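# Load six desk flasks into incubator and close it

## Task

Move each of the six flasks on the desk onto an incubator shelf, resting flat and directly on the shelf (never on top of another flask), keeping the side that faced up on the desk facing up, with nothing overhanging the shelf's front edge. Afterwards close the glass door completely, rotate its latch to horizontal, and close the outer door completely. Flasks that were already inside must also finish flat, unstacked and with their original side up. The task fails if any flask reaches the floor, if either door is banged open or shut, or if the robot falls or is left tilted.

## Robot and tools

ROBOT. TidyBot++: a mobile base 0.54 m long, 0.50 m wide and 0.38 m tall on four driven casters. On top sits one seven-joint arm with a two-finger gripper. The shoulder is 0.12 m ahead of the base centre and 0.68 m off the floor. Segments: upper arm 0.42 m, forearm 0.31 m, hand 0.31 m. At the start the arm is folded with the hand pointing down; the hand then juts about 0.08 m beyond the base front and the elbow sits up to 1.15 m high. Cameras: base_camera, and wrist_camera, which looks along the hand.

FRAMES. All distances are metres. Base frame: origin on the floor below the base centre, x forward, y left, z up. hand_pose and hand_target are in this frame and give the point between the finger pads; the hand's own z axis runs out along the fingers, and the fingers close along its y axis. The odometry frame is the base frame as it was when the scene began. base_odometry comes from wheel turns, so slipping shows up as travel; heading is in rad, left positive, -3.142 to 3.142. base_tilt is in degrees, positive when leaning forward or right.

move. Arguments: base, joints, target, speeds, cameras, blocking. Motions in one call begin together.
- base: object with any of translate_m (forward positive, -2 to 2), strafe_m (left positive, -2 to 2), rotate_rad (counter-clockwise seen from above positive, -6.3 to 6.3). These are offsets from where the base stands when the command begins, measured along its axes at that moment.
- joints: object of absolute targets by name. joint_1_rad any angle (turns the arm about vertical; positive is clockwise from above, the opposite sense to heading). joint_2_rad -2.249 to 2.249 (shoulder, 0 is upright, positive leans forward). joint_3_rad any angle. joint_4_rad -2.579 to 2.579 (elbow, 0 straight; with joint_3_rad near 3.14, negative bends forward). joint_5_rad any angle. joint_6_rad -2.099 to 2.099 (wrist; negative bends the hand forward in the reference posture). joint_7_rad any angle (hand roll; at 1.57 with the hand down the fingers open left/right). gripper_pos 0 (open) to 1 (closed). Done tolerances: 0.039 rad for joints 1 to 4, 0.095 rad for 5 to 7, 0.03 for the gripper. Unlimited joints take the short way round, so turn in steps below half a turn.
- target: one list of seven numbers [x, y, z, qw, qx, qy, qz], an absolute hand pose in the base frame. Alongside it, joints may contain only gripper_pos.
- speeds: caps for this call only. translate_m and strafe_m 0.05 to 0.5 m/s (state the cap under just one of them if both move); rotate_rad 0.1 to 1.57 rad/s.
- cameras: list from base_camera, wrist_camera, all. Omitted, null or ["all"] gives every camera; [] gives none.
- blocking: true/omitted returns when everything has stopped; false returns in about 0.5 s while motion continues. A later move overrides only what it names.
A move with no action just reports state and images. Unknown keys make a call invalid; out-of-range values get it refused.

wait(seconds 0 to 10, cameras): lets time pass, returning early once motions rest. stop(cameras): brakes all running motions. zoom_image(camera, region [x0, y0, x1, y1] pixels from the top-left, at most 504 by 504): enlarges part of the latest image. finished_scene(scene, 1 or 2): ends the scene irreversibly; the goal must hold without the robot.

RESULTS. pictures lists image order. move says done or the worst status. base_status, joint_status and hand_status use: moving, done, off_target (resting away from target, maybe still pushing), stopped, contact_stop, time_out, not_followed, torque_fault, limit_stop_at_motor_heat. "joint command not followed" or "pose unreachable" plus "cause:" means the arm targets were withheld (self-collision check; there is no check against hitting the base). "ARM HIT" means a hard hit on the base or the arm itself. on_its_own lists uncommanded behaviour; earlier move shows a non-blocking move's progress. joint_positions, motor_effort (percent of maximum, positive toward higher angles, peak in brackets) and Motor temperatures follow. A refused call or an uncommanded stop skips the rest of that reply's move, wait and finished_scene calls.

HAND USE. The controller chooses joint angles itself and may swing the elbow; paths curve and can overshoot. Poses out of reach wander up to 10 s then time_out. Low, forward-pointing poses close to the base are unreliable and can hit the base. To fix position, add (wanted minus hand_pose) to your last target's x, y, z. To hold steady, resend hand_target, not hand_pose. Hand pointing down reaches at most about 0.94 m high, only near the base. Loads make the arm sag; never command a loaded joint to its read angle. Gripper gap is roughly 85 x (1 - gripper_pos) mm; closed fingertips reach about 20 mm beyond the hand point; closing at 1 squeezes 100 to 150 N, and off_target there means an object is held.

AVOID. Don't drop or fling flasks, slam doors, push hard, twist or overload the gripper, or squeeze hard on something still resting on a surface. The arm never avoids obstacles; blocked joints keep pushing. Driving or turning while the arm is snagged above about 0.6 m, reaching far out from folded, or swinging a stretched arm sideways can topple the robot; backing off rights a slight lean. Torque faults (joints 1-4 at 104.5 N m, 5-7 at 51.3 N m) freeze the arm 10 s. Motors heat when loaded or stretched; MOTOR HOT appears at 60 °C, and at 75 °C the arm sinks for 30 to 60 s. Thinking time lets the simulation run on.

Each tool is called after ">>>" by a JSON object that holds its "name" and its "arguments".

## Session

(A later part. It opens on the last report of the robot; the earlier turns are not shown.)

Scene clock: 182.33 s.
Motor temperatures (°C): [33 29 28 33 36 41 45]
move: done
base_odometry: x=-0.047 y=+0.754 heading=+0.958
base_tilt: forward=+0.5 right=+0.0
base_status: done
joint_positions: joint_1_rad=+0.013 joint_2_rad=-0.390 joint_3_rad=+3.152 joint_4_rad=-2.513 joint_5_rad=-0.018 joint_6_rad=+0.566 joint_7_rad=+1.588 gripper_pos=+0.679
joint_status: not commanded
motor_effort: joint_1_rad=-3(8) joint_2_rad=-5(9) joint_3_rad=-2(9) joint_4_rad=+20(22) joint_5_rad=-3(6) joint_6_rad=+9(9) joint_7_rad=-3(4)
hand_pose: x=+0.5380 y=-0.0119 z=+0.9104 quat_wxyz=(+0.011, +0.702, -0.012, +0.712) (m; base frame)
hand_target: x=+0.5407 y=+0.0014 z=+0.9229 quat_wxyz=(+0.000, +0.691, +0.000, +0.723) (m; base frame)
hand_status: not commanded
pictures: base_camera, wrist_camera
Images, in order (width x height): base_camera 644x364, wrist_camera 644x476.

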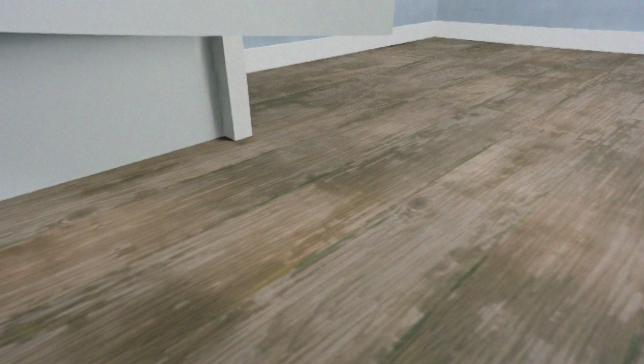

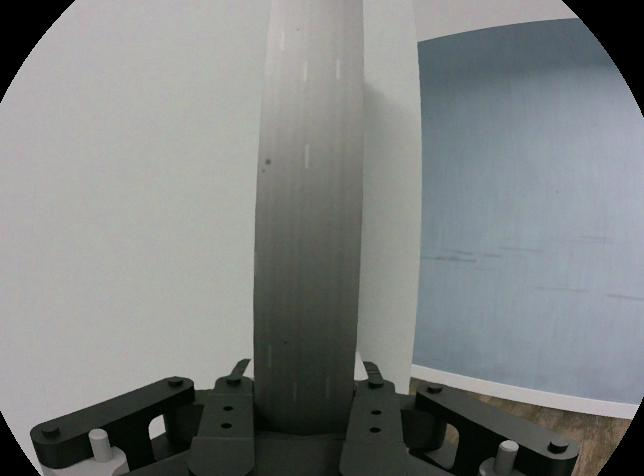

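>>> {"name": "move", "arguments": {"base": {"translate_m": -0.062, "strafe_m": 0.061, "rotate_rad": -0.1}, "speeds": {"translate_m": 0.08, "rotate_rad": 0.1}, "cameras": []}}

>>> {"name": "move", "arguments": {"base": {"translate_m": -0.062, "strafe_m": 0.062, "rotate_rad": -0.1}, "speeds": {"translate_m": 0.08, "rotate_rad": 0.1}, "cameras": []}}

>>> {"name": "move", "arguments": {"base": {"translate_m": -0.062, "strafe_m": 0.062, "rotate_rad": -0.1}, "speeds": {"translate_m": 0.08, "rotate_rad": 0.1}, "cameras": []}}

>>> {"name": "move", "arguments": {"base": {"translate_m": -0.062, "strafe_m": 0.062, "rotate_rad": -0.1}, "speeds": {"translate_m": 0.08, "rotate_rad": 0.1}}}

>>> {"name": "move", "arguments": {"base": {"translate_m": -0.062, "strafe_m": 0.062, "rotate_rad": -0.1}, "speeds": {"translate_m": 0.08, "rotate_rad": 0.1}, "cameras": []}}

>>> {"name": "move", "arguments": {"base": {"translate_m": -0.062, "strafe_m": 0.062, "rotate_rad": -0.1}, "speeds": {"translate_m": 0.08, "rotate_rad": 0.1}, "cameras": []}}

>>> {"name": "move", "arguments": {"base": {"translate_m": -0.062, "strafe_m": 0.062, "rotate_rad": -0.1}, "speeds": {"translate_m": 0.08, "rotate_rad": 0.1}}}

Scene clock: 191.83 s.
Motor temperatures (°C): [33 29 28 33 36 41 44]
move: done
base_odometry: x=-0.133 y=+0.739 heading=+0.857
base_tilt: forward=+0.5 right=+0.1
base_status: done
joint_positions: joint_1_rad=+0.012 joint_2_rad=-0.389 joint_3_rad=+3.152 joint_4_rad=-2.512 joint_5_rad=-0.018 joint_6_rad=+0.566 joint_7_rad=+1.588 gripper_pos=+0.679
joint_status: not commanded
motor_effort: joint_1_rad=-3(8) joint_2_rad=-6(9) joint_3_rad=-4(9) joint_4_rad=+20(22) joint_5_rad=-2(6) joint_6_rad=+9(9) joint_7_rad=-3(3)
hand_pose: x=+0.5382 y=-0.0113 z=+0.9104 quat_wxyz=(+0.010, +0.702, -0.011, +0.712) (m; base frame)
hand_target: x=+0.5407 y=+0.0014 z=+0.9229 quat_wxyz=(+0.000, +0.691, +0.000, +0.723) (m; base frame)
hand_status: not commanded
pictures: none
No camera images: "cameras" was empty.

Scene clock: 193.50 s.
Motor temperatures (°C): [33 29 28 33 36 41 44]
move: done
base_odometry: x=-0.220 y=+0.733 heading=+0.756
base_tilt: forward=+0.6 right=+0.0
base_status: done
joint_positions: joint_1_rad=+0.013 joint_2_rad=-0.389 joint_3_rad=+3.152 joint_4_rad=-2.512 joint_5_rad=-0.018 joint_6_rad=+0.566 joint_7_rad=+1.588 gripper_pos=+0.679
joint_status: not commanded
motor_effort: joint_1_rad=-3(8) joint_2_rad=-6(9) joint_3_rad=-3(10) joint_4_rad=+20(22) joint_5_rad=-2(6) joint_6_rad=+9(9) joint_7_rad=-3(4)
hand_pose: x=+0.5382 y=-0.0121 z=+0.9104 quat_wxyz=(+0.011, +0.702, -0.012, +0.712) (m; base frame)
hand_target: x=+0.5407 y=+0.0014 z=+0.9229 quat_wxyz=(+0.000, +0.691, +0.000, +0.723) (m; base frame)
hand_status: not commanded
pictures: none
No camera images: "cameras" was empty.

Scene clock: 195.17 s.
Motor temperatures (°C): [33 29 28 33 36 41 44]
move: done
base_odometry: x=-0.308 y=+0.735 heading=+0.655
base_tilt: forward=+0.5 right=+0.0
base_status: done
joint_positions: joint_1_rad=+0.014 joint_2_rad=-0.389 joint_3_rad=+3.153 joint_4_rad=-2.512 joint_5_rad=-0.018 joint_6_rad=+0.566 joint_7_rad=+1.588 gripper_pos=+0.679
joint_status: not commanded
motor_effort: joint_1_rad=-3(9) joint_2_rad=-5(9) joint_3_rad=-4(10) joint_4_rad=+20(22) joint_5_rad=-3(6) joint_6_rad=+8(9) joint_7_rad=-3(4)
hand_pose: x=+0.5382 y=-0.0129 z=+0.9104 quat_wxyz=(+0.011, +0.702, -0.013, +0.712) (m; base frame)
hand_target: x=+0.5407 y=+0.0014 z=+0.9229 quat_wxyz=(+0.000, +0.691, +0.000, +0.723) (m; base frame)
hand_status: not commanded
pictures: none
No camera images: "cameras" was empty.

Scene clock: 196.83 s.
Motor temperatures (°C): [33 29 28 33 36 41 44]
move: done
base_odometry: x=-0.395 y=+0.746 heading=+0.555
base_tilt: forward=+0.5 right=+0.1
base_status: done
joint_positions: joint_1_rad=+0.015 joint_2_rad=-0.389 joint_3_rad=+3.154 joint_4_rad=-2.512 joint_5_rad=-0.018 joint_6_rad=+0.566 joint_7_rad=+1.588 gripper_pos=+0.679
joint_status: not commanded
motor_effort: joint_1_rad=-4(9) joint_2_rad=-5(9) joint_3_rad=-4(11) joint_4_rad=+20(22) joint_5_rad=-2(6) joint_6_rad=+9(9) joint_7_rad=-3(3)
hand_pose: x=+0.5382 y=-0.0138 z=+0.9104 quat_wxyz=(+0.012, +0.702, -0.014, +0.712) (m; base frame)
hand_target: x=+0.5407 y=+0.0014 z=+0.9229 quat_wxyz=(+0.000, +0.691, +0.000, +0.723) (m; base frame)
hand_status: not commanded
pictures: base_camera, wrist_camera
Images, in order (width x height): base_camera 644x364, wrist_camera 644x476.

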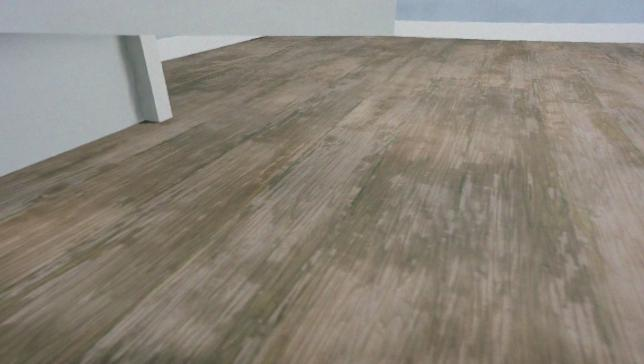

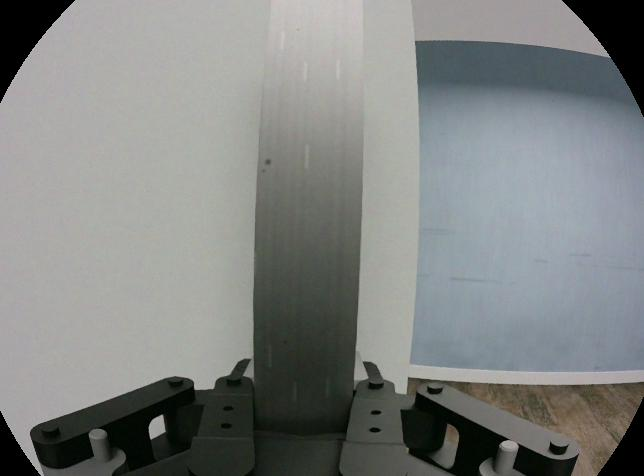

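Scene clock: 198.50 s.
Motor temperatures (°C): [33 29 28 33 36 41 44]
move: done
base_odometry: x=-0.480 y=+0.766 heading=+0.454
base_tilt: forward=+0.6 right=+0.0
base_status: done
joint_positions: joint_1_rad=+0.017 joint_2_rad=-0.389 joint_3_rad=+3.155 joint_4_rad=-2.512 joint_5_rad=-0.017 joint_6_rad=+0.566 joint_7_rad=+1.588 gripper_pos=+0.679
joint_status: not commanded
motor_effort: joint_1_rad=-4(9) joint_2_rad=-7(9) joint_3_rad=-5(11) joint_4_rad=+21(22) joint_5_rad=-3(6) joint_6_rad=+9(9) joint_7_rad=-4(4)
hand_pose: x=+0.5381 y=-0.0149 z=+0.9104 quat_wxyz=(+0.013, +0.702, -0.014, +0.712) (m; base frame)
hand_target: x=+0.5407 y=+0.0014 z=+0.9229 quat_wxyz=(+0.000, +0.691, +0.000, +0.723) (m; base frame)
hand_status: not commanded
pictures: none
No camera images: "cameras" was empty.

Scene clock: 200.17 s.
Motor temperatures (°C): [33 29 28 33 36 41 44]
move: done
base_odometry: x=-0.563 y=+0.795 heading=+0.353
base_tilt: forward=+0.6 right=+0.0
base_status: done
joint_positions: joint_1_rad=+0.018 joint_2_rad=-0.389 joint_3_rad=+3.156 joint_4_rad=-2.512 joint_5_rad=-0.017 joint_6_rad=+0.566 joint_7_rad=+1.588 gripper_pos=+0.680
joint_status: not commanded
motor_effort: joint_1_rad=-4(10) joint_2_rad=-6(9) joint_3_rad=-4(12) joint_4_rad=+21(22) joint_5_rad=-3(6) joint_6_rad=+9(9) joint_7_rad=-4(4)
hand_pose: x=+0.5380 y=-0.0161 z=+0.9104 quat_wxyz=(+0.014, +0.702, -0.015, +0.712) (m; base frame)
hand_target: x=+0.5407 y=+0.0014 z=+0.9229 quat_wxyz=(+0.000, +0.691, +0.000, +0.723) (m; base frame)
hand_status: not commanded
pictures: none
No camera images: "cameras" was empty.

Scene clock: 201.83 s.
Motor temperatures (°C): [33 29 28 33 36 41 44]
move: done
base_odometry: x=-0.643 y=+0.832 heading=+0.253
base_tilt: forward=+0.5 right=+0.0
base_status: done
joint_positions: joint_1_rad=+0.020 joint_2_rad=-0.390 joint_3_rad=+3.158 joint_4_rad=-2.513 joint_5_rad=-0.017 joint_6_rad=+0.566 joint_7_rad=+1.588 gripper_pos=+0.680
joint_status: not commanded
motor_effort: joint_1_rad=-3(10) joint_2_rad=-6(9) joint_3_rad=-4(12) joint_4_rad=+20(22) joint_5_rad=-3(7) joint_6_rad=+9(9) joint_7_rad=-3(4)
hand_pose: x=+0.5379 y=-0.0175 z=+0.9104 quat_wxyz=(+0.015, +0.702, -0.017, +0.712) (m; base frame)
hand_target: x=+0.5407 y=+0.0014 z=+0.9229 quat_wxyz=(+0.000, +0.691, +0.000, +0.723) (m; base frame)
hand_status: not commanded
pictures: base_camera, wrist_camera
Images, in order (width x height): base_camera 644x364, wrist_camera 644x476.

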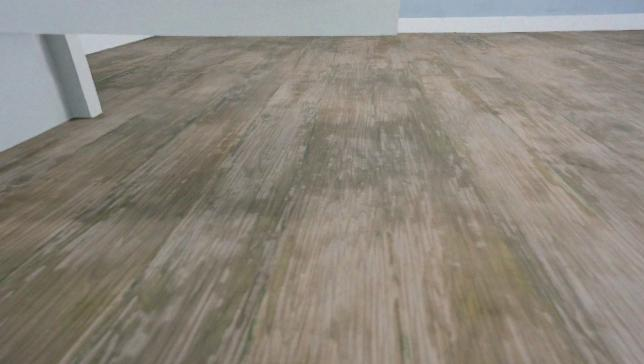

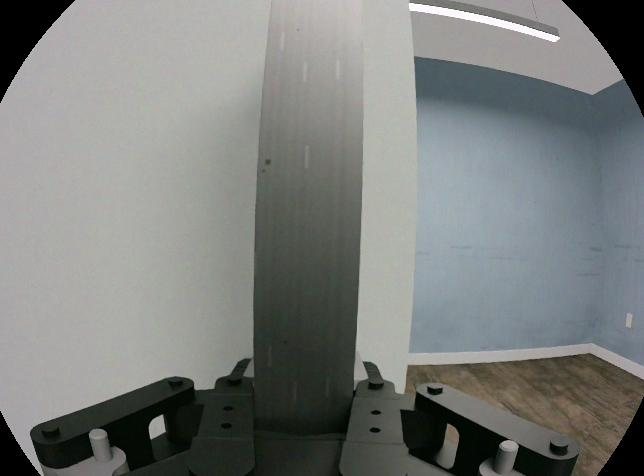

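>>> {"name": "move", "arguments": {"base": {"translate_m": -0.062, "strafe_m": 0.059, "rotate_rad": -0.1}, "speeds": {"translate_m": 0.08, "rotate_rad": 0.1}, "cameras": []}}

>>> {"name": "move", "arguments": {"base": {"translate_m": -0.062, "strafe_m": 0.059, "rotate_rad": -0.1}, "speeds": {"translate_m": 0.08, "rotate_rad": 0.1}, "cameras": []}}

>>> {"name": "move", "arguments": {"base": {"translate_m": -0.062, "strafe_m": 0.061, "rotate_rad": -0.1}, "speeds": {"translate_m": 0.08, "rotate_rad": 0.1}}}

>>> {"name": "move", "arguments": {"joints": {"gripper_pos": 0.0}, "cameras": []}}

>>> {"name": "move", "arguments": {"base": {"translate_m": -0.2}, "speeds": {"translate_m": 0.1}}}

Scene clock: 216.20 s.
Motor temperatures (°C): [33 29 27 33 35 41 44]
move: done
base_odometry: x=-0.718 y=+0.873 heading=+0.152
base_tilt: forward=+0.6 right=+0.0
base_status: done
joint_positions: joint_1_rad=+0.016 joint_2_rad=-0.388 joint_3_rad=+3.156 joint_4_rad=-2.511 joint_5_rad=-0.017 joint_6_rad=+0.566 joint_7_rad=+1.588 gripper_pos=+0.680
joint_status: not commanded
motor_effort: joint_1_rad=-6(9) joint_2_rad=-7(10) joint_3_rad=-6(10) joint_4_rad=+20(22) joint_5_rad=+0(5) joint_6_rad=+9(10) joint_7_rad=-2(4)
hand_pose: x=+0.5385 y=-0.0151 z=+0.9104 quat_wxyz=(+0.013, +0.702, -0.014, +0.712) (m; base frame)
hand_target: x=+0.5407 y=+0.0014 z=+0.9229 quat_wxyz=(+0.000, +0.691, +0.000, +0.723) (m; base frame)
hand_status: not commanded
pictures: none
No camera images: "cameras" was empty.

Scene clock: 223.53 s.
Motor temperatures (°C): [33 29 27 33 35 41 44]
move: done
base_odometry: x=-0.788 y=+0.922 heading=+0.051
base_tilt: forward=+0.6 right=+0.0
base_status: done
joint_positions: joint_1_rad=+0.014 joint_2_rad=-0.387 joint_3_rad=+3.154 joint_4_rad=-2.510 joint_5_rad=-0.017 joint_6_rad=+0.566 joint_7_rad=+1.588 gripper_pos=+0.680
joint_status: not commanded
motor_effort: joint_1_rad=-5(9) joint_2_rad=-7(10) joint_3_rad=-6(10) joint_4_rad=+20(22) joint_5_rad=+1(5) joint_6_rad=+10(10) joint_7_rad=-1(3)
hand_pose: x=+0.5391 y=-0.0134 z=+0.9104 quat_wxyz=(+0.012, +0.702, -0.013, +0.711) (m; base frame)
hand_target: x=+0.5407 y=+0.0014 z=+0.9229 quat_wxyz=(+0.000, +0.691, +0.000, +0.723) (m; base frame)
hand_status: not commanded
pictures: none
No camera images: "cameras" was empty.

Scene clock: 227.87 s.
Motor temperatures (°C): [33 29 27 33 35 41 44]
move: done
base_odometry: x=-0.853 y=+0.980 heading=-0.049
base_tilt: forward=+0.5 right=+0.0
base_status: done
joint_positions: joint_1_rad=+0.016 joint_2_rad=-0.388 joint_3_rad=+3.155 joint_4_rad=-2.511 joint_5_rad=-0.017 joint_6_rad=+0.566 joint_7_rad=+1.588 gripper_pos=+0.680
joint_status: not commanded
motor_effort: joint_1_rad=+0(9) joint_2_rad=-7(11) joint_3_rad=-1(11) joint_4_rad=+20(22) joint_5_rad=-2(4) joint_6_rad=+9(10) joint_7_rad=-1(2)
hand_pose: x=+0.5387 y=-0.0146 z=+0.9104 quat_wxyz=(+0.013, +0.702, -0.014, +0.712) (m; base frame)
hand_target: x=+0.5407 y=+0.0014 z=+0.9229 quat_wxyz=(+0.000, +0.691, +0.000, +0.723) (m; base frame)
hand_status: not commanded
pictures: base_camera, wrist_camera
Images, in order (width x height): base_camera 644x364, wrist_camera 644x476.

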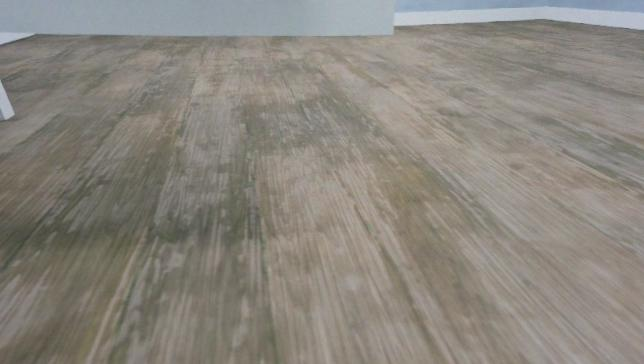

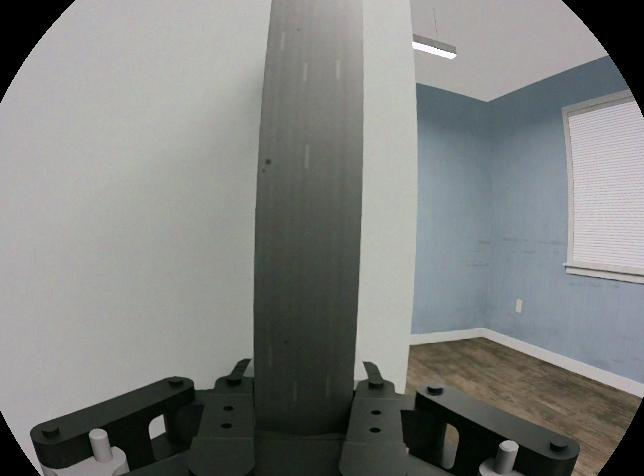

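Scene clock: 228.83 s.
Motor temperatures (°C): [33 29 27 33 35 41 44]
move: done
base_odometry: x=-0.853 y=+0.980 heading=-0.049
base_tilt: forward=+0.6 right=+0.0
base_status: not commanded
joint_positions: joint_1_rad=+0.009 joint_2_rad=-0.388 joint_3_rad=+3.155 joint_4_rad=-2.511 joint_5_rad=-0.017 joint_6_rad=+0.566 joint_7_rad=+1.588 gripper_pos=+0.000
joint_status: all done
motor_effort: joint_1_rad=+0(4) joint_2_rad=-6(7) joint_3_rad=+0(5) joint_4_rad=+20(20) joint_5_rad=-1(3) joint_6_rad=+8(9) joint_7_rad=+2(2)
hand_pose: x=+0.5388 y=-0.0116 z=+0.9104 quat_wxyz=(+0.010, +0.702, -0.011, +0.712) (m; base frame)
hand_target: x=+0.5407 y=+0.0014 z=+0.9229 quat_wxyz=(+0.000, +0.691, +0.000, +0.723) (m; base frame)
hand_status: not commanded
pictures: none
No camera images: "cameras" was empty.

Scene clock: 231.40 s.
Motor temperatures (°C): [33 29 27 33 35 41 44]
move: done
base_odometry: x=-1.053 y=+0.990 heading=-0.049
base_tilt: forward=+0.5 right=+0.0
base_status: done
joint_positions: joint_1_rad=+0.009 joint_2_rad=-0.388 joint_3_rad=+3.155 joint_4_rad=-2.511 joint_5_rad=-0.017 joint_6_rad=+0.566 joint_7_rad=+1.588 gripper_pos=+0.000
joint_status: not commanded
motor_effort: joint_1_rad=+0(1) joint_2_rad=-7(9) joint_3_rad=+0(1) joint_4_rad=+20(20) joint_5_rad=-1(1) joint_6_rad=+8(9) joint_7_rad=+1(2)
hand_pose: x=+0.5386 y=-0.0116 z=+0.9107 quat_wxyz=(+0.010, +0.702, -0.011, +0.712) (m; base frame)
hand_target: x=+0.5407 y=+0.0014 z=+0.9229 quat_wxyz=(+0.000, +0.691, +0.000, +0.723) (m; base frame)
hand_status: not commanded
pictures: base_camera, wrist_camera
Images, in order (width x height): base_camera 644x364, wrist_camera 644x476.

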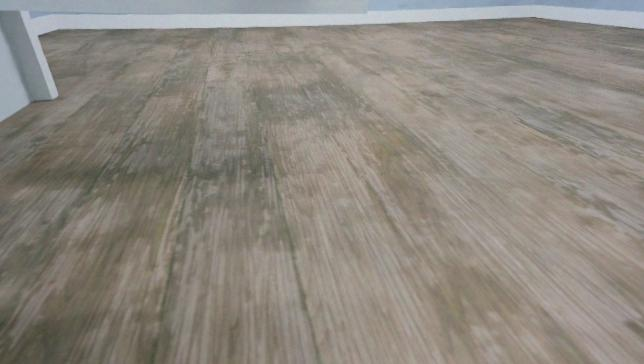

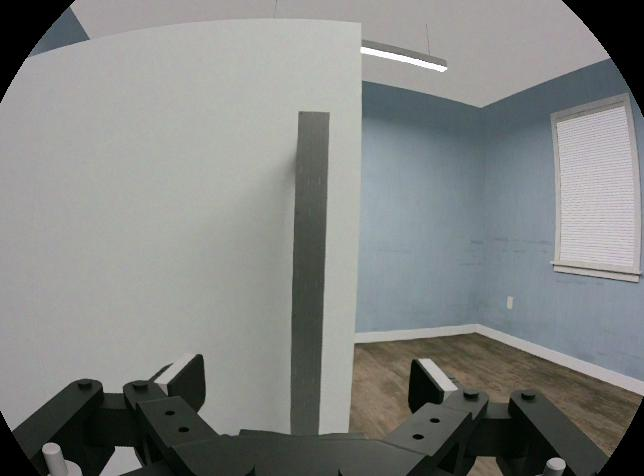

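>>> {"name": "move", "arguments": {"base": {"rotate_rad": 1.812}, "cameras": []}}

>>> {"name": "move", "arguments": {"base": {"translate_m": -0.85}, "cameras": []}}

>>> {"name": "move", "arguments": {"base": {"strafe_m": -1.47}}}

Scene clock: 241.53 s.
Motor temperatures (°C): [32 29 27 33 35 41 44]
move: done
base_odometry: x=-1.053 y=+0.990 heading=+1.762
base_tilt: forward=+0.6 right=+0.0
base_status: done
joint_positions: joint_1_rad=+0.008 joint_2_rad=-0.388 joint_3_rad=+3.155 joint_4_rad=-2.511 joint_5_rad=-0.017 joint_6_rad=+0.566 joint_7_rad=+1.588 gripper_pos=+0.000
joint_status: not commanded
motor_effort: joint_1_rad=+0(1) joint_2_rad=-6(8) joint_3_rad=+0(2) joint_4_rad=+20(20) joint_5_rad=-1(2) joint_6_rad=+8(9) joint_7_rad=+1(2)
hand_pose: x=+0.5386 y=-0.0110 z=+0.9107 quat_wxyz=(+0.010, +0.702, -0.011, +0.712) (m; base frame)
hand_target: x=+0.5407 y=+0.0014 z=+0.9229 quat_wxyz=(+0.000, +0.691, +0.000, +0.723) (m; base frame)
hand_status: not commanded
pictures: none
No camera images: "cameras" was empty.

Scene clock: 244.60 s.
Motor temperatures (°C): [32 29 27 33 35 41 44]
move: done
base_odometry: x=-0.891 y=+0.155 heading=+1.763
base_tilt: forward=+0.5 right=+0.0
base_status: done
joint_positions: joint_1_rad=+0.008 joint_2_rad=-0.389 joint_3_rad=+3.155 joint_4_rad=-2.511 joint_5_rad=-0.017 joint_6_rad=+0.566 joint_7_rad=+1.588 gripper_pos=+0.000
joint_status: not commanded
motor_effort: joint_1_rad=+0(1) joint_2_rad=-7(10) joint_3_rad=+0(1) joint_4_rad=+20(20) joint_5_rad=-1(1) joint_6_rad=+8(9) joint_7_rad=+1(2)
hand_pose: x=+0.5385 y=-0.0110 z=+0.9109 quat_wxyz=(+0.010, +0.702, -0.011, +0.712) (m; base frame)
hand_target: x=+0.5407 y=+0.0014 z=+0.9229 quat_wxyz=(+0.000, +0.691, +0.000, +0.723) (m; base frame)
hand_status: not commanded
pictures: none
No camera images: "cameras" was empty.

Scene clock: 248.87 s.
Motor temperatures (°C): [32 29 27 33 35 41 44]
move: done
base_odometry: x=+0.552 y=+0.436 heading=+1.763
base_tilt: forward=+0.6 right=+0.0
base_status: done
joint_positions: joint_1_rad=+0.007 joint_2_rad=-0.389 joint_3_rad=+3.155 joint_4_rad=-2.511 joint_5_rad=-0.017 joint_6_rad=+0.566 joint_7_rad=+1.588 gripper_pos=+0.000
joint_status: not commanded
motor_effort: joint_1_rad=+0(1) joint_2_rad=-6(7) joint_3_rad=+0(2) joint_4_rad=+19(20) joint_5_rad=-1(2) joint_6_rad=+8(9) joint_7_rad=+1(2)
hand_pose: x=+0.5385 y=-0.0107 z=+0.9109 quat_wxyz=(+0.009, +0.702, -0.011, +0.712) (m; base frame)
hand_target: x=+0.5407 y=+0.0014 z=+0.9229 quat_wxyz=(+0.000, +0.691, +0.000, +0.723) (m; base frame)
hand_status: not commanded
pictures: base_camera, wrist_camera
Images, in order (width x height): base_camera 644x364, wrist_camera 644x476.

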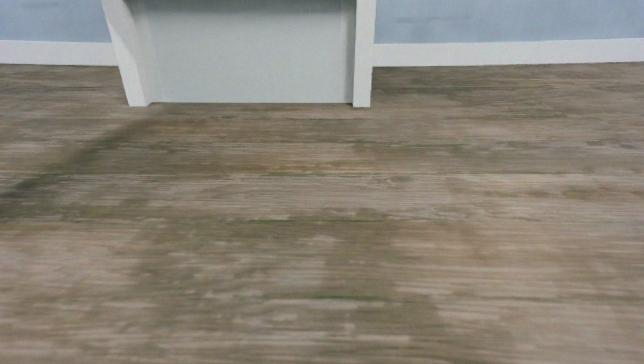

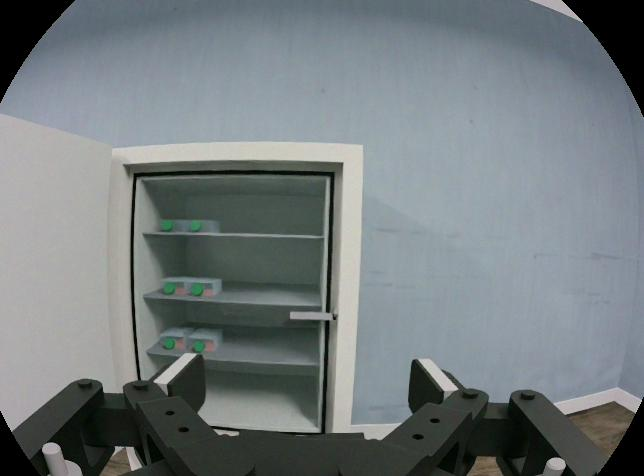

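>>> {"name": "zoom_image", "arguments": {"camera": "wrist_camera", "region": [100, 130, 380, 450]}}

Scaled by 1.575.

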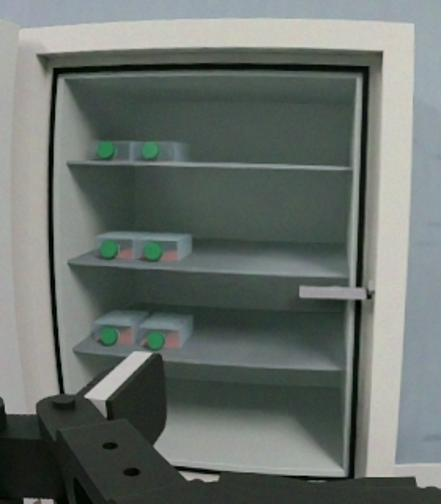

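>>> {"name": "move", "arguments": {"joints": {"joint_1_rad": 0.0, "joint_2_rad": 1.2, "joint_3_rad": 3.1416, "joint_4_rad": -1.216, "joint_5_rad": 0.0, "joint_6_rad": 0.845, "joint_7_rad": 1.571}}}

Scene clock: 266.17 s.
Motor temperatures (°C): [32 29 27 34 35 41 44]
move: done
base_odometry: x=+0.552 y=+0.436 heading=+1.763
base_tilt: forward=+0.6 right=+0.1
base_status: not commanded
joint_positions: joint_1_rad=+0.007 joint_2_rad=+1.181 joint_3_rad=+3.155 joint_4_rad=-1.237 joint_5_rad=-0.017 joint_6_rad=+0.804 joint_7_rad=+1.588 gripper_pos=+0.000
joint_status: all done
motor_effort: joint_1_rad=+0(1) joint_2_rad=-52(55) joint_3_rad=+0(2) joint_4_rad=+16(21) joint_5_rad=-1(2) joint_6_rad=+8(9) joint_7_rad=+1(2)
hand_pose: x=+1.0273 y=-0.0145 z=+0.5921 quat_wxyz=(+0.015, +0.722, -0.002, +0.691) (m; base frame)
hand_target: x=+1.0311 y=+0.0014 z=+0.5990 quat_wxyz=(+0.000, +0.707, +0.000, +0.707) (m; base frame)
hand_status: not commanded
pictures: base_camera, wrist_camera
Images, in order (width x height): base_camera 644x364, wrist_camera 644x476.

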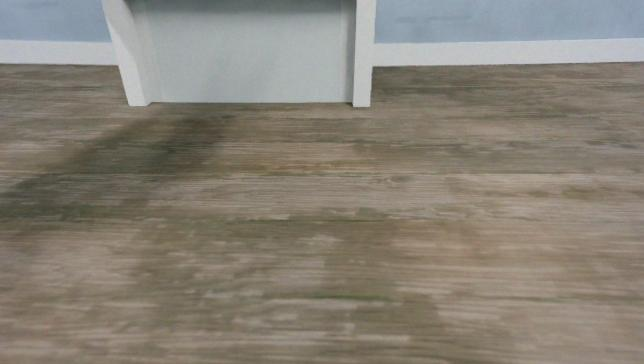

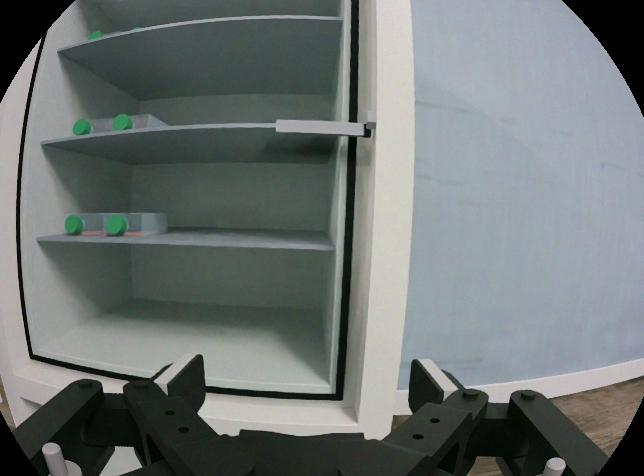

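>>> {"name": "zoom_image", "arguments": {"camera": "wrist_camera", "region": [260, 80, 420, 180]}}

Scaled by 3.150.

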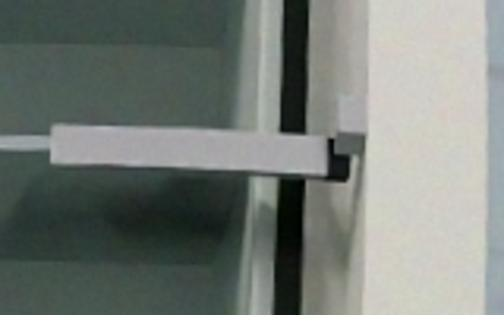

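>>> {"name": "move", "arguments": {"joints": {"joint_2_rad": 1.02, "joint_4_rad": -1.20, "joint_6_rad": 0.69}}}

>>> {"name": "zoom_image", "arguments": {"camera": "wrist_camera", "region": [240, 180, 440, 330]}}

Scene clock: 284.53 s.
Motor temperatures (°C): [32 30 27 34 35 41 44]
move: done
base_odometry: x=+0.552 y=+0.436 heading=+1.763
base_tilt: forward=+0.6 right=+0.1
base_status: not commanded
joint_positions: joint_1_rad=+0.007 joint_2_rad=+1.004 joint_3_rad=+3.155 joint_4_rad=-1.207 joint_5_rad=-0.017 joint_6_rad=+0.741 joint_7_rad=+1.588 gripper_pos=+0.000
joint_status: all done
motor_effort: joint_1_rad=+0(1) joint_2_rad=-51(58) joint_3_rad=-1(2) joint_4_rad=+19(19) joint_5_rad=-1(1) joint_6_rad=+8(9) joint_7_rad=+1(2)
hand_pose: x=+1.0357 y=-0.0144 z=+0.7508 quat_wxyz=(+0.015, +0.671, -0.003, +0.742) (m; base frame)
hand_target: x=+1.0390 y=+0.0014 z=+0.7246 quat_wxyz=(+0.000, +0.693, +0.000, +0.721) (m; base frame)
hand_status: not commanded
pictures: base_camera, wrist_camera
Images, in order (width x height): base_camera 644x364, wrist_camera 644x476.

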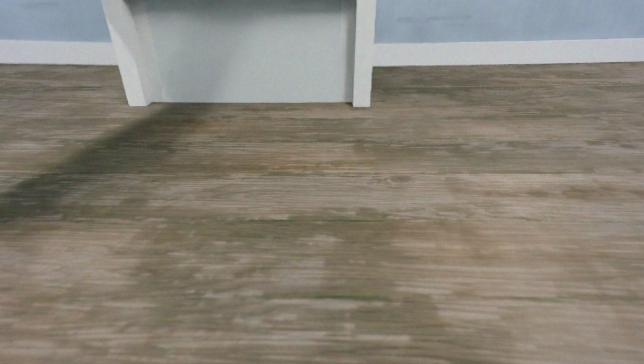

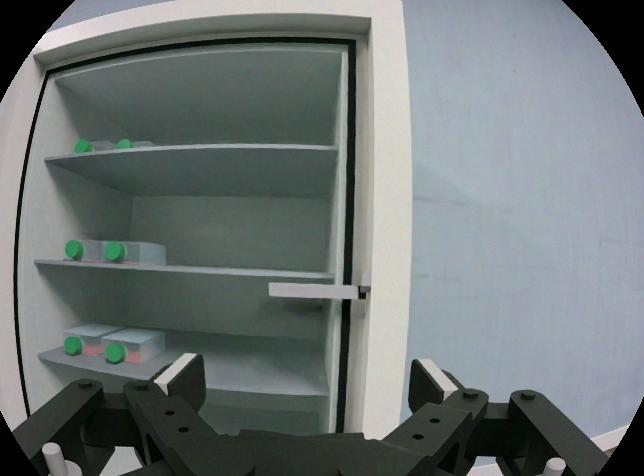

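Scaled by 2.520.

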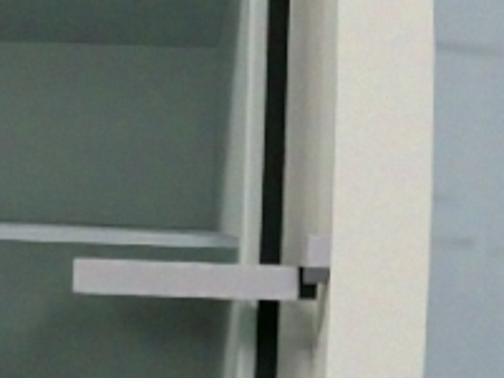

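>>> {"name": "move", "arguments": {"base": {"strafe_m": -0.07, "translate_m": 0.1}}}

>>> {"name": "zoom_image", "arguments": {"camera": "wrist_camera", "region": [180, 220, 400, 385]}}

Scene clock: 291.13 s.
Motor temperatures (°C): [32 31 27 34 35 41 44]
move: done
base_odometry: x=+0.602 y=+0.548 heading=+1.762
base_tilt: forward=+0.6 right=+0.0
base_status: done
joint_positions: joint_1_rad=+0.007 joint_2_rad=+1.004 joint_3_rad=+3.155 joint_4_rad=-1.207 joint_5_rad=-0.017 joint_6_rad=+0.741 joint_7_rad=+1.588 gripper_pos=+0.000
joint_status: not commanded
motor_effort: joint_1_rad=+0(3) joint_2_rad=-52(54) joint_3_rad=-1(2) joint_4_rad=+19(20) joint_5_rad=-1(1) joint_6_rad=+8(9) joint_7_rad=+1(2)
hand_pose: x=+1.0357 y=-0.0142 z=+0.7505 quat_wxyz=(+0.015, +0.671, -0.003, +0.741) (m; base frame)
hand_target: x=+1.0390 y=+0.0014 z=+0.7246 quat_wxyz=(+0.000, +0.693, +0.000, +0.721) (m; base frame)
hand_status: not commanded
pictures: base_camera, wrist_camera
Images, in order (width x height): base_camera 644x364, wrist_camera 644x476.

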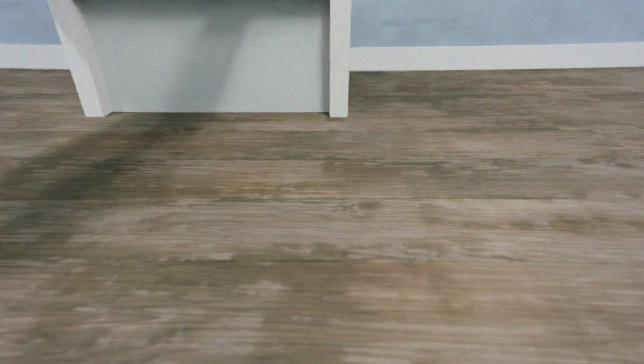

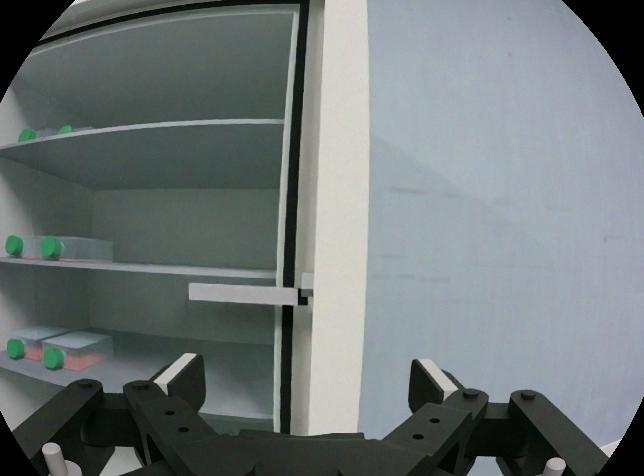

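Scaled by 2.291.

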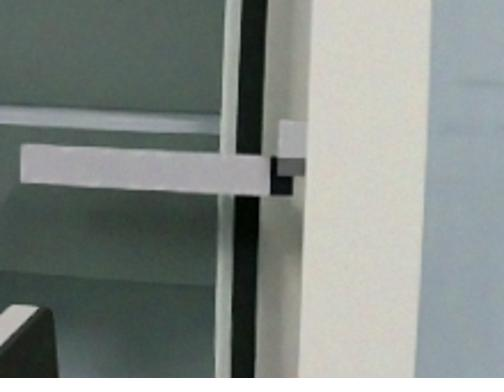

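>>> {"name": "move", "arguments": {"base": {"strafe_m": 0.15, "translate_m": 0.16}, "joints": {"joint_2_rad": 1.08, "joint_4_rad": -1.22, "joint_6_rad": 0.74, "gripper_pos": 1.0}}}

Scene clock: 304.20 s.
Motor temperatures (°C): [32 32 27 34 35 41 44]
move: done
base_odometry: x=+0.424 y=+0.677 heading=+1.762
base_tilt: forward=+0.6 right=+0.0
base_status: done
joint_positions: joint_1_rad=-0.007 joint_2_rad=+1.065 joint_3_rad=+3.155 joint_4_rad=-1.222 joint_5_rad=-0.017 joint_6_rad=+0.742 joint_7_rad=+1.588 gripper_pos=+0.999
joint_status: all done
motor_effort: joint_1_rad=+0(4) joint_2_rad=-52(56) joint_3_rad=-1(2) joint_4_rad=+18(20) joint_5_rad=-1(1) joint_6_rad=+9(9) joint_7_rad=+1(2)
hand_pose: x=+1.0354 y=-0.0012 z=+0.6866 quat_wxyz=(+0.009, +0.698, +0.002, +0.716) (m; base frame)
hand_target: x=+1.0358 y=+0.0014 z=+0.6740 quat_wxyz=(+0.000, +0.703, +0.000, +0.711) (m; base frame)
hand_status: not commanded
pictures: base_camera, wrist_camera
Images, in order (width x height): base_camera 644x364, wrist_camera 644x476.

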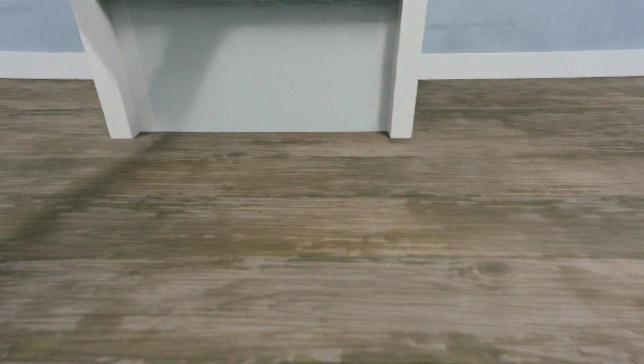

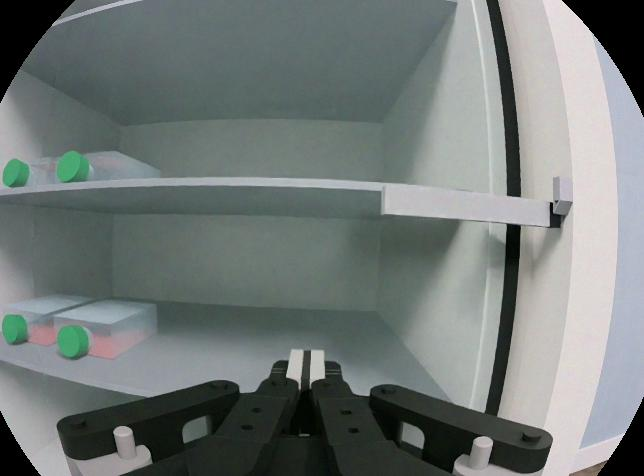

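>>> {"name": "move", "arguments": {"base": {"strafe_m": -0.1, "translate_m": 0.1}, "speeds": {"translate_m": 0.1}}}

>>> {"name": "move", "arguments": {"base": {"translate_m": 0.04}, "speeds": {"translate_m": 0.05}}}

Scene clock: 315.07 s.
Motor temperatures (°C): [32 32 27 34 35 41 44]
move: done
base_odometry: x=+0.503 y=+0.793 heading=+1.762
base_tilt: forward=+0.6 right=+0.0
base_status: done
joint_positions: joint_1_rad=-0.025 joint_2_rad=+1.015 joint_3_rad=+3.142 joint_4_rad=-1.320 joint_5_rad=-0.016 joint_6_rad=+0.758 joint_7_rad=+1.588 gripper_pos=+0.999
joint_status: not commanded
motor_effort: joint_1_rad=+5(7) joint_2_rad=-40(54) joint_3_rad=+2(4) joint_4_rad=+35(38) joint_5_rad=-2(4) joint_6_rad=+2(9) joint_7_rad=+1(2)
hand_pose: x=+1.0145 y=+0.0204 z=+0.6850 quat_wxyz=(-0.003, +0.709, +0.007, +0.705) (m; base frame)
hand_target: x=+1.0358 y=+0.0014 z=+0.6740 quat_wxyz=(+0.000, +0.703, +0.000, +0.711) (m; base frame)
hand_status: not commanded
pictures: base_camera, wrist_camera
Images, in order (width x height): base_camera 644x364, wrist_camera 644x476.

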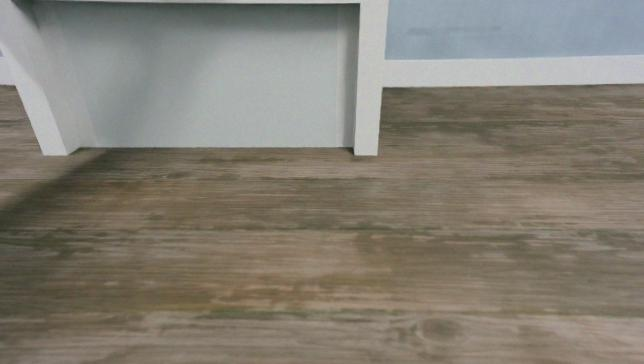

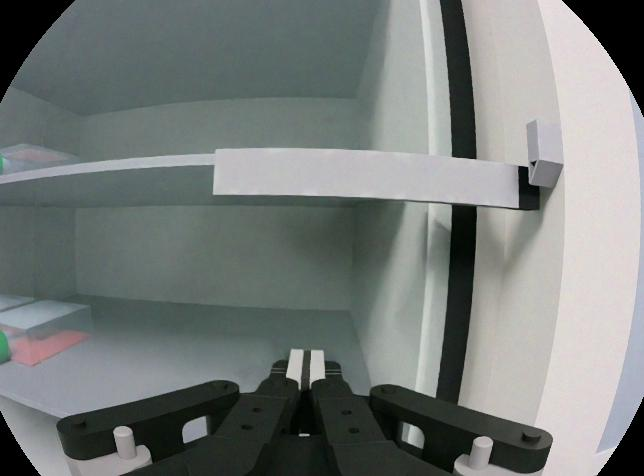

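Scene clock: 318.03 s.
Motor temperatures (°C): [32 32 27 34 35 41 44]
move: time_out
base_odometry: x=+0.496 y=+0.828 heading=+1.759
base_tilt: forward=+0.5 right=+0.0
base_status: translate_m time_out (by the wheels' count: +0.035 of +0.040)
joint_positions: joint_1_rad=-0.021 joint_2_rad=+0.967 joint_3_rad=+3.142 joint_4_rad=-1.404 joint_5_rad=-0.016 joint_6_rad=+0.764 joint_7_rad=+1.588 gripper_pos=+0.999
joint_status: not commanded
motor_effort: joint_1_rad=+4(7) joint_2_rad=-29(41) joint_3_rad=+2(4) joint_4_rad=+48(52) joint_5_rad=-2(3) joint_6_rad=+0(5) joint_7_rad=+1(2)
hand_pose: x=+0.9953 y=+0.0164 z=+0.6841 quat_wxyz=(-0.001, +0.720, +0.006, +0.694) (m; base frame)
hand_target: x=+1.0358 y=+0.0014 z=+0.6740 quat_wxyz=(+0.000, +0.703, +0.000, +0.711) (m; base frame)
hand_status: not commanded
pictures: base_camera, wrist_camera
Images, in order (width x height): base_camera 644x364, wrist_camera 644x476.

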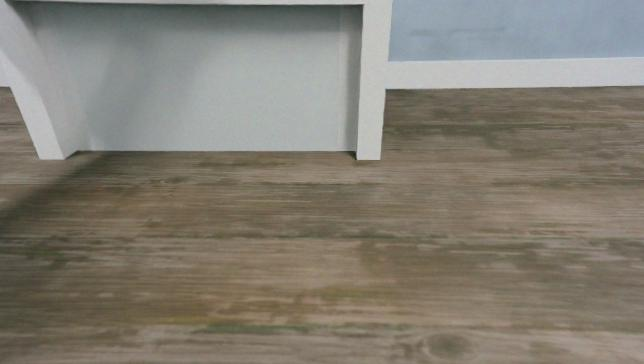

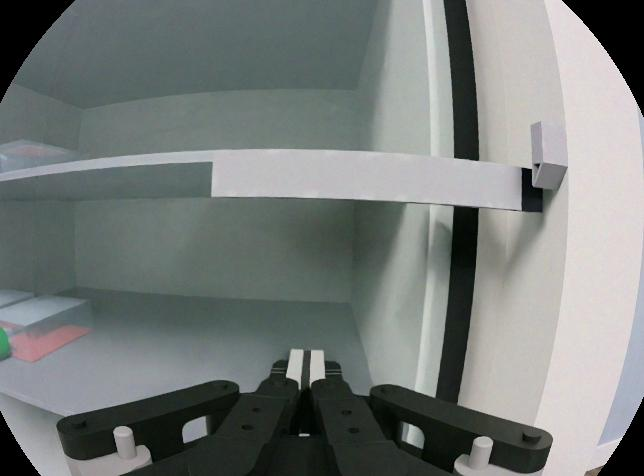

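>>> {"name": "move", "arguments": {"base": {"strafe_m": 0.035, "translate_m": -0.04}, "speeds": {"translate_m": 0.08}, "cameras": []}}

>>> {"name": "move", "arguments": {"joints": {"joint_1_rad": 0.0, "joint_2_rad": 0.984, "joint_4_rad": -1.213, "joint_6_rad": 0.63}}}

Scene clock: 332.87 s.
Motor temperatures (°C): [32 32 27 35 35 41 44]
move: done
base_odometry: x=+0.469 y=+0.782 heading=+1.759
base_tilt: forward=+0.6 right=+0.0
base_status: done
joint_positions: joint_1_rad=-0.003 joint_2_rad=+1.065 joint_3_rad=+3.141 joint_4_rad=-1.234 joint_5_rad=-0.016 joint_6_rad=+0.763 joint_7_rad=+1.588 gripper_pos=+0.999
joint_status: not commanded
motor_effort: joint_1_rad=+0(4) joint_2_rad=-52(54) joint_3_rad=-1(3) joint_4_rad=+18(47) joint_5_rad=-1(2) joint_6_rad=+8(9) joint_7_rad=+1(2)
hand_pose: x=+1.0328 y=+0.0010 z=+0.6869 quat_wxyz=(+0.005, +0.695, -0.001, +0.719) (m; base frame)
hand_target: x=+1.0358 y=+0.0014 z=+0.6740 quat_wxyz=(+0.000, +0.703, +0.000, +0.711) (m; base frame)
hand_status: not commanded
pictures: none
No camera images: "cameras" was empty.

Scene clock: 333.83 s.
Motor temperatures (°C): [32 32 27 35 35 41 44]
move: done
base_odometry: x=+0.469 y=+0.782 heading=+1.759
base_tilt: forward=+0.6 right=+0.0
base_status: not commanded
joint_positions: joint_1_rad=-0.003 joint_2_rad=+0.973 joint_3_rad=+3.141 joint_4_rad=-1.228 joint_5_rad=-0.016 joint_6_rad=+0.675 joint_7_rad=+1.588 gripper_pos=+0.999
joint_status: all done
motor_effort: joint_1_rad=+0(1) joint_2_rad=-51(56) joint_3_rad=-1(2) joint_4_rad=+19(23) joint_5_rad=-1(2) joint_6_rad=+8(12) joint_7_rad=+1(2)
hand_pose: x=+1.0317 y=+0.0013 z=+0.7470 quat_wxyz=(+0.004, +0.691, -0.001, +0.722) (m; base frame)
hand_target: x=+1.0354 y=+0.0013 z=+0.7317 quat_wxyz=(+0.000, +0.706, +0.000, +0.708) (m; base frame)
hand_status: not commanded
pictures: base_camera, wrist_camera
Images, in order (width x height): base_camera 644x364, wrist_camera 644x476.

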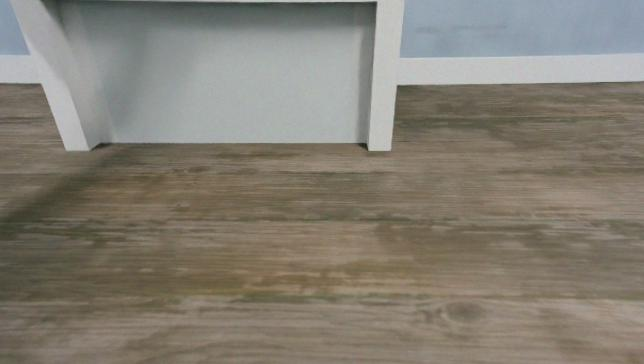

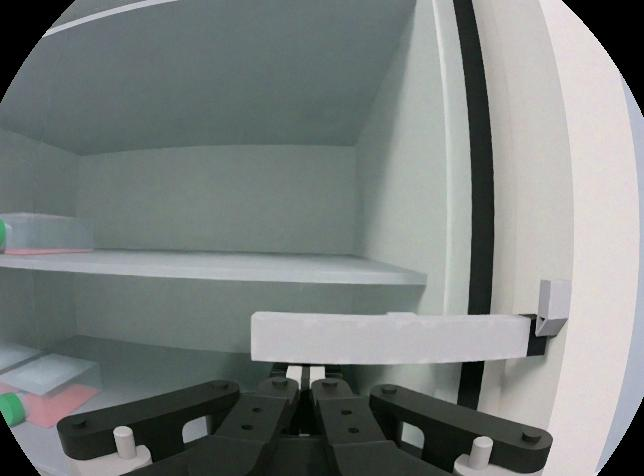

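>>> {"name": "move", "arguments": {"base": {"strafe_m": 0.018, "translate_m": 0.005}, "joints": {"joint_2_rad": 0.93, "joint_4_rad": -1.187, "joint_6_rad": 0.55}}}

Scene clock: 338.63 s.
Motor temperatures (°C): [32 33 27 35 35 41 44]
move: off_target
base_odometry: x=+0.450 y=+0.783 heading=+1.759
base_tilt: forward=+0.6 right=+0.0
base_status: done
joint_positions: joint_1_rad=+0.009 joint_2_rad=+0.942 joint_3_rad=+3.142 joint_4_rad=-1.227 joint_5_rad=-0.016 joint_6_rad=+0.584 joint_7_rad=+1.588 gripper_pos=+0.999
joint_status: joint_4_rad off_target (ended at -1.227, target -1.187); the others done
motor_effort: joint_1_rad=-2(6) joint_2_rad=-55(57) joint_3_rad=-2(5) joint_4_rad=+23(26) joint_5_rad=+0(2) joint_6_rad=+11(11) joint_7_rad=+2(2)
hand_pose: x=+1.0303 y=-0.0098 z=+0.7486 quat_wxyz=(+0.008, +0.712, -0.005, +0.702) (m; base frame)
hand_target: x=+1.0362 y=+0.0013 z=+0.7712 quat_wxyz=(+0.000, +0.706, +0.000, +0.708) (m; base frame)
hand_status: not commanded
pictures: base_camera, wrist_camera
Images, in order (width x height): base_camera 644x364, wrist_camera 644x476.

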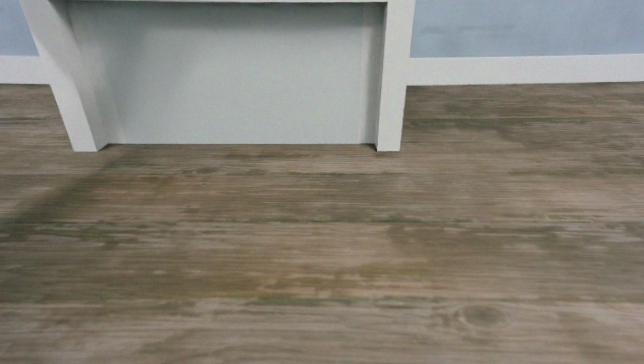

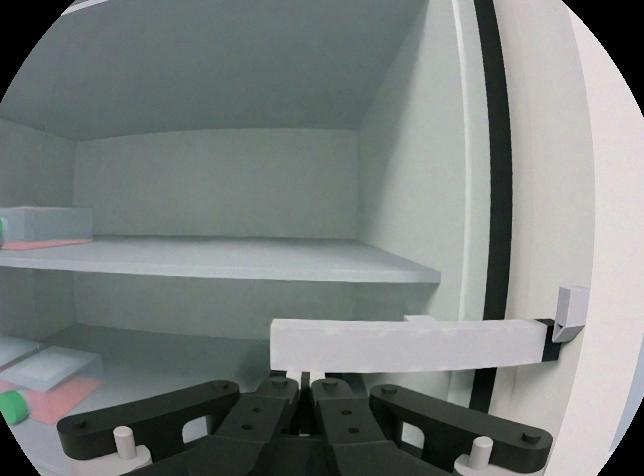

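>>> {"name": "move", "arguments": {"joints": {"joint_2_rad": 0.86, "joint_4_rad": -1.13, "joint_6_rad": 0.41}}}

Scene clock: 341.73 s.
Motor temperatures (°C): [32 33 27 35 35 41 44]
move: done
base_odometry: x=+0.450 y=+0.783 heading=+1.759
base_tilt: forward=+0.6 right=+0.0
base_status: not commanded
joint_positions: joint_1_rad=+0.007 joint_2_rad=+0.860 joint_3_rad=+3.142 joint_4_rad=-1.168 joint_5_rad=-0.016 joint_6_rad=+0.436 joint_7_rad=+1.588 gripper_pos=+0.999
joint_status: all done
motor_effort: joint_1_rad=+0(3) joint_2_rad=-53(61) joint_3_rad=-1(4) joint_4_rad=+24(28) joint_5_rad=-1(1) joint_6_rad=+10(14) joint_7_rad=+1(2)
hand_pose: x=+1.0311 y=-0.0072 z=+0.8112 quat_wxyz=(+0.006, +0.715, -0.004, +0.700) (m; base frame)
hand_target: x=+1.0363 y=+0.0013 z=+0.8255 quat_wxyz=(+0.000, +0.710, +0.000, +0.704) (m; base frame)
hand_status: not commanded
pictures: base_camera, wrist_camera
Images, in order (width x height): base_camera 644x364, wrist_camera 644x476.

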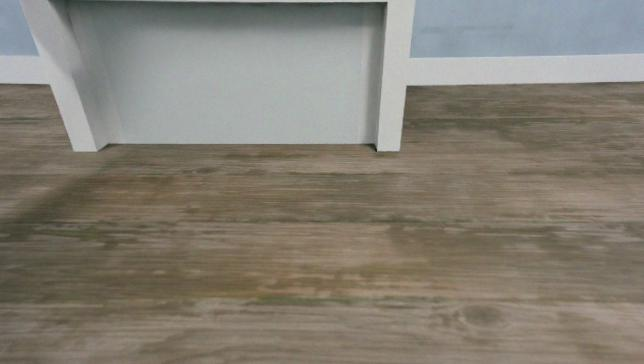

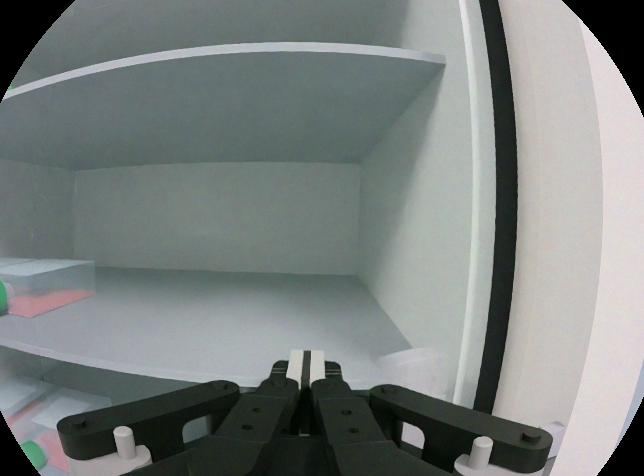

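>>> {"name": "move", "arguments": {"base": {"translate_m": -0.12}}}

Scene clock: 345.73 s.
Motor temperatures (°C): [32 33 27 35 35 41 44]
move: done
base_odometry: x=+0.472 y=+0.665 heading=+1.759
base_tilt: forward=+0.6 right=+0.0
base_status: done
joint_positions: joint_1_rad=+0.007 joint_2_rad=+0.848 joint_3_rad=+3.142 joint_4_rad=-1.146 joint_5_rad=-0.016 joint_6_rad=+0.436 joint_7_rad=+1.588 gripper_pos=+0.999
joint_status: not commanded
motor_effort: joint_1_rad=+0(1) joint_2_rad=-50(56) joint_3_rad=-1(2) joint_4_rad=+21(23) joint_5_rad=-1(1) joint_6_rad=+8(9) joint_7_rad=+1(2)
hand_pose: x=+1.0325 y=-0.0069 z=+0.8354 quat_wxyz=(+0.006, +0.702, -0.004, +0.712) (m; base frame)
hand_target: x=+1.0363 y=+0.0013 z=+0.8255 quat_wxyz=(+0.000, +0.710, +0.000, +0.704) (m; base frame)
hand_status: not commanded
pictures: base_camera, wrist_camera
Images, in order (width x height): base_camera 644x364, wrist_camera 644x476.

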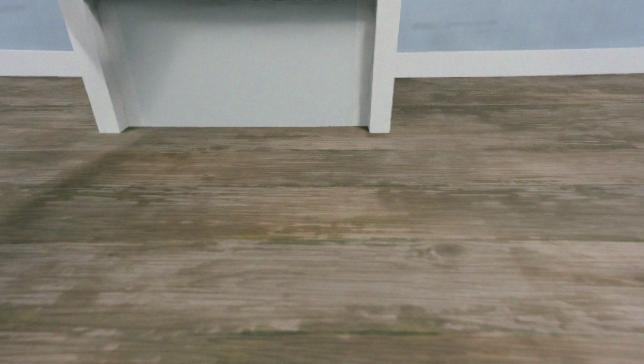

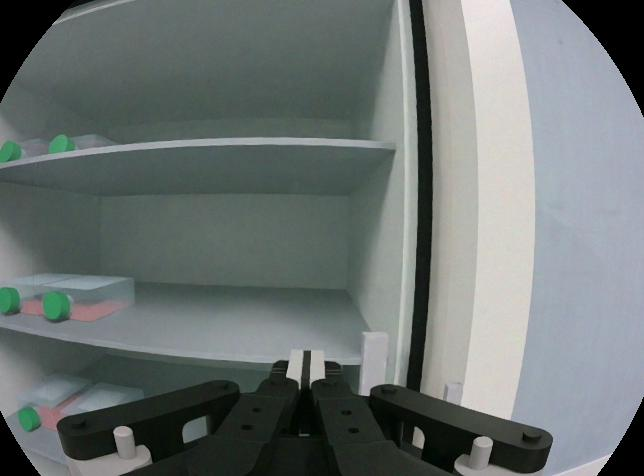

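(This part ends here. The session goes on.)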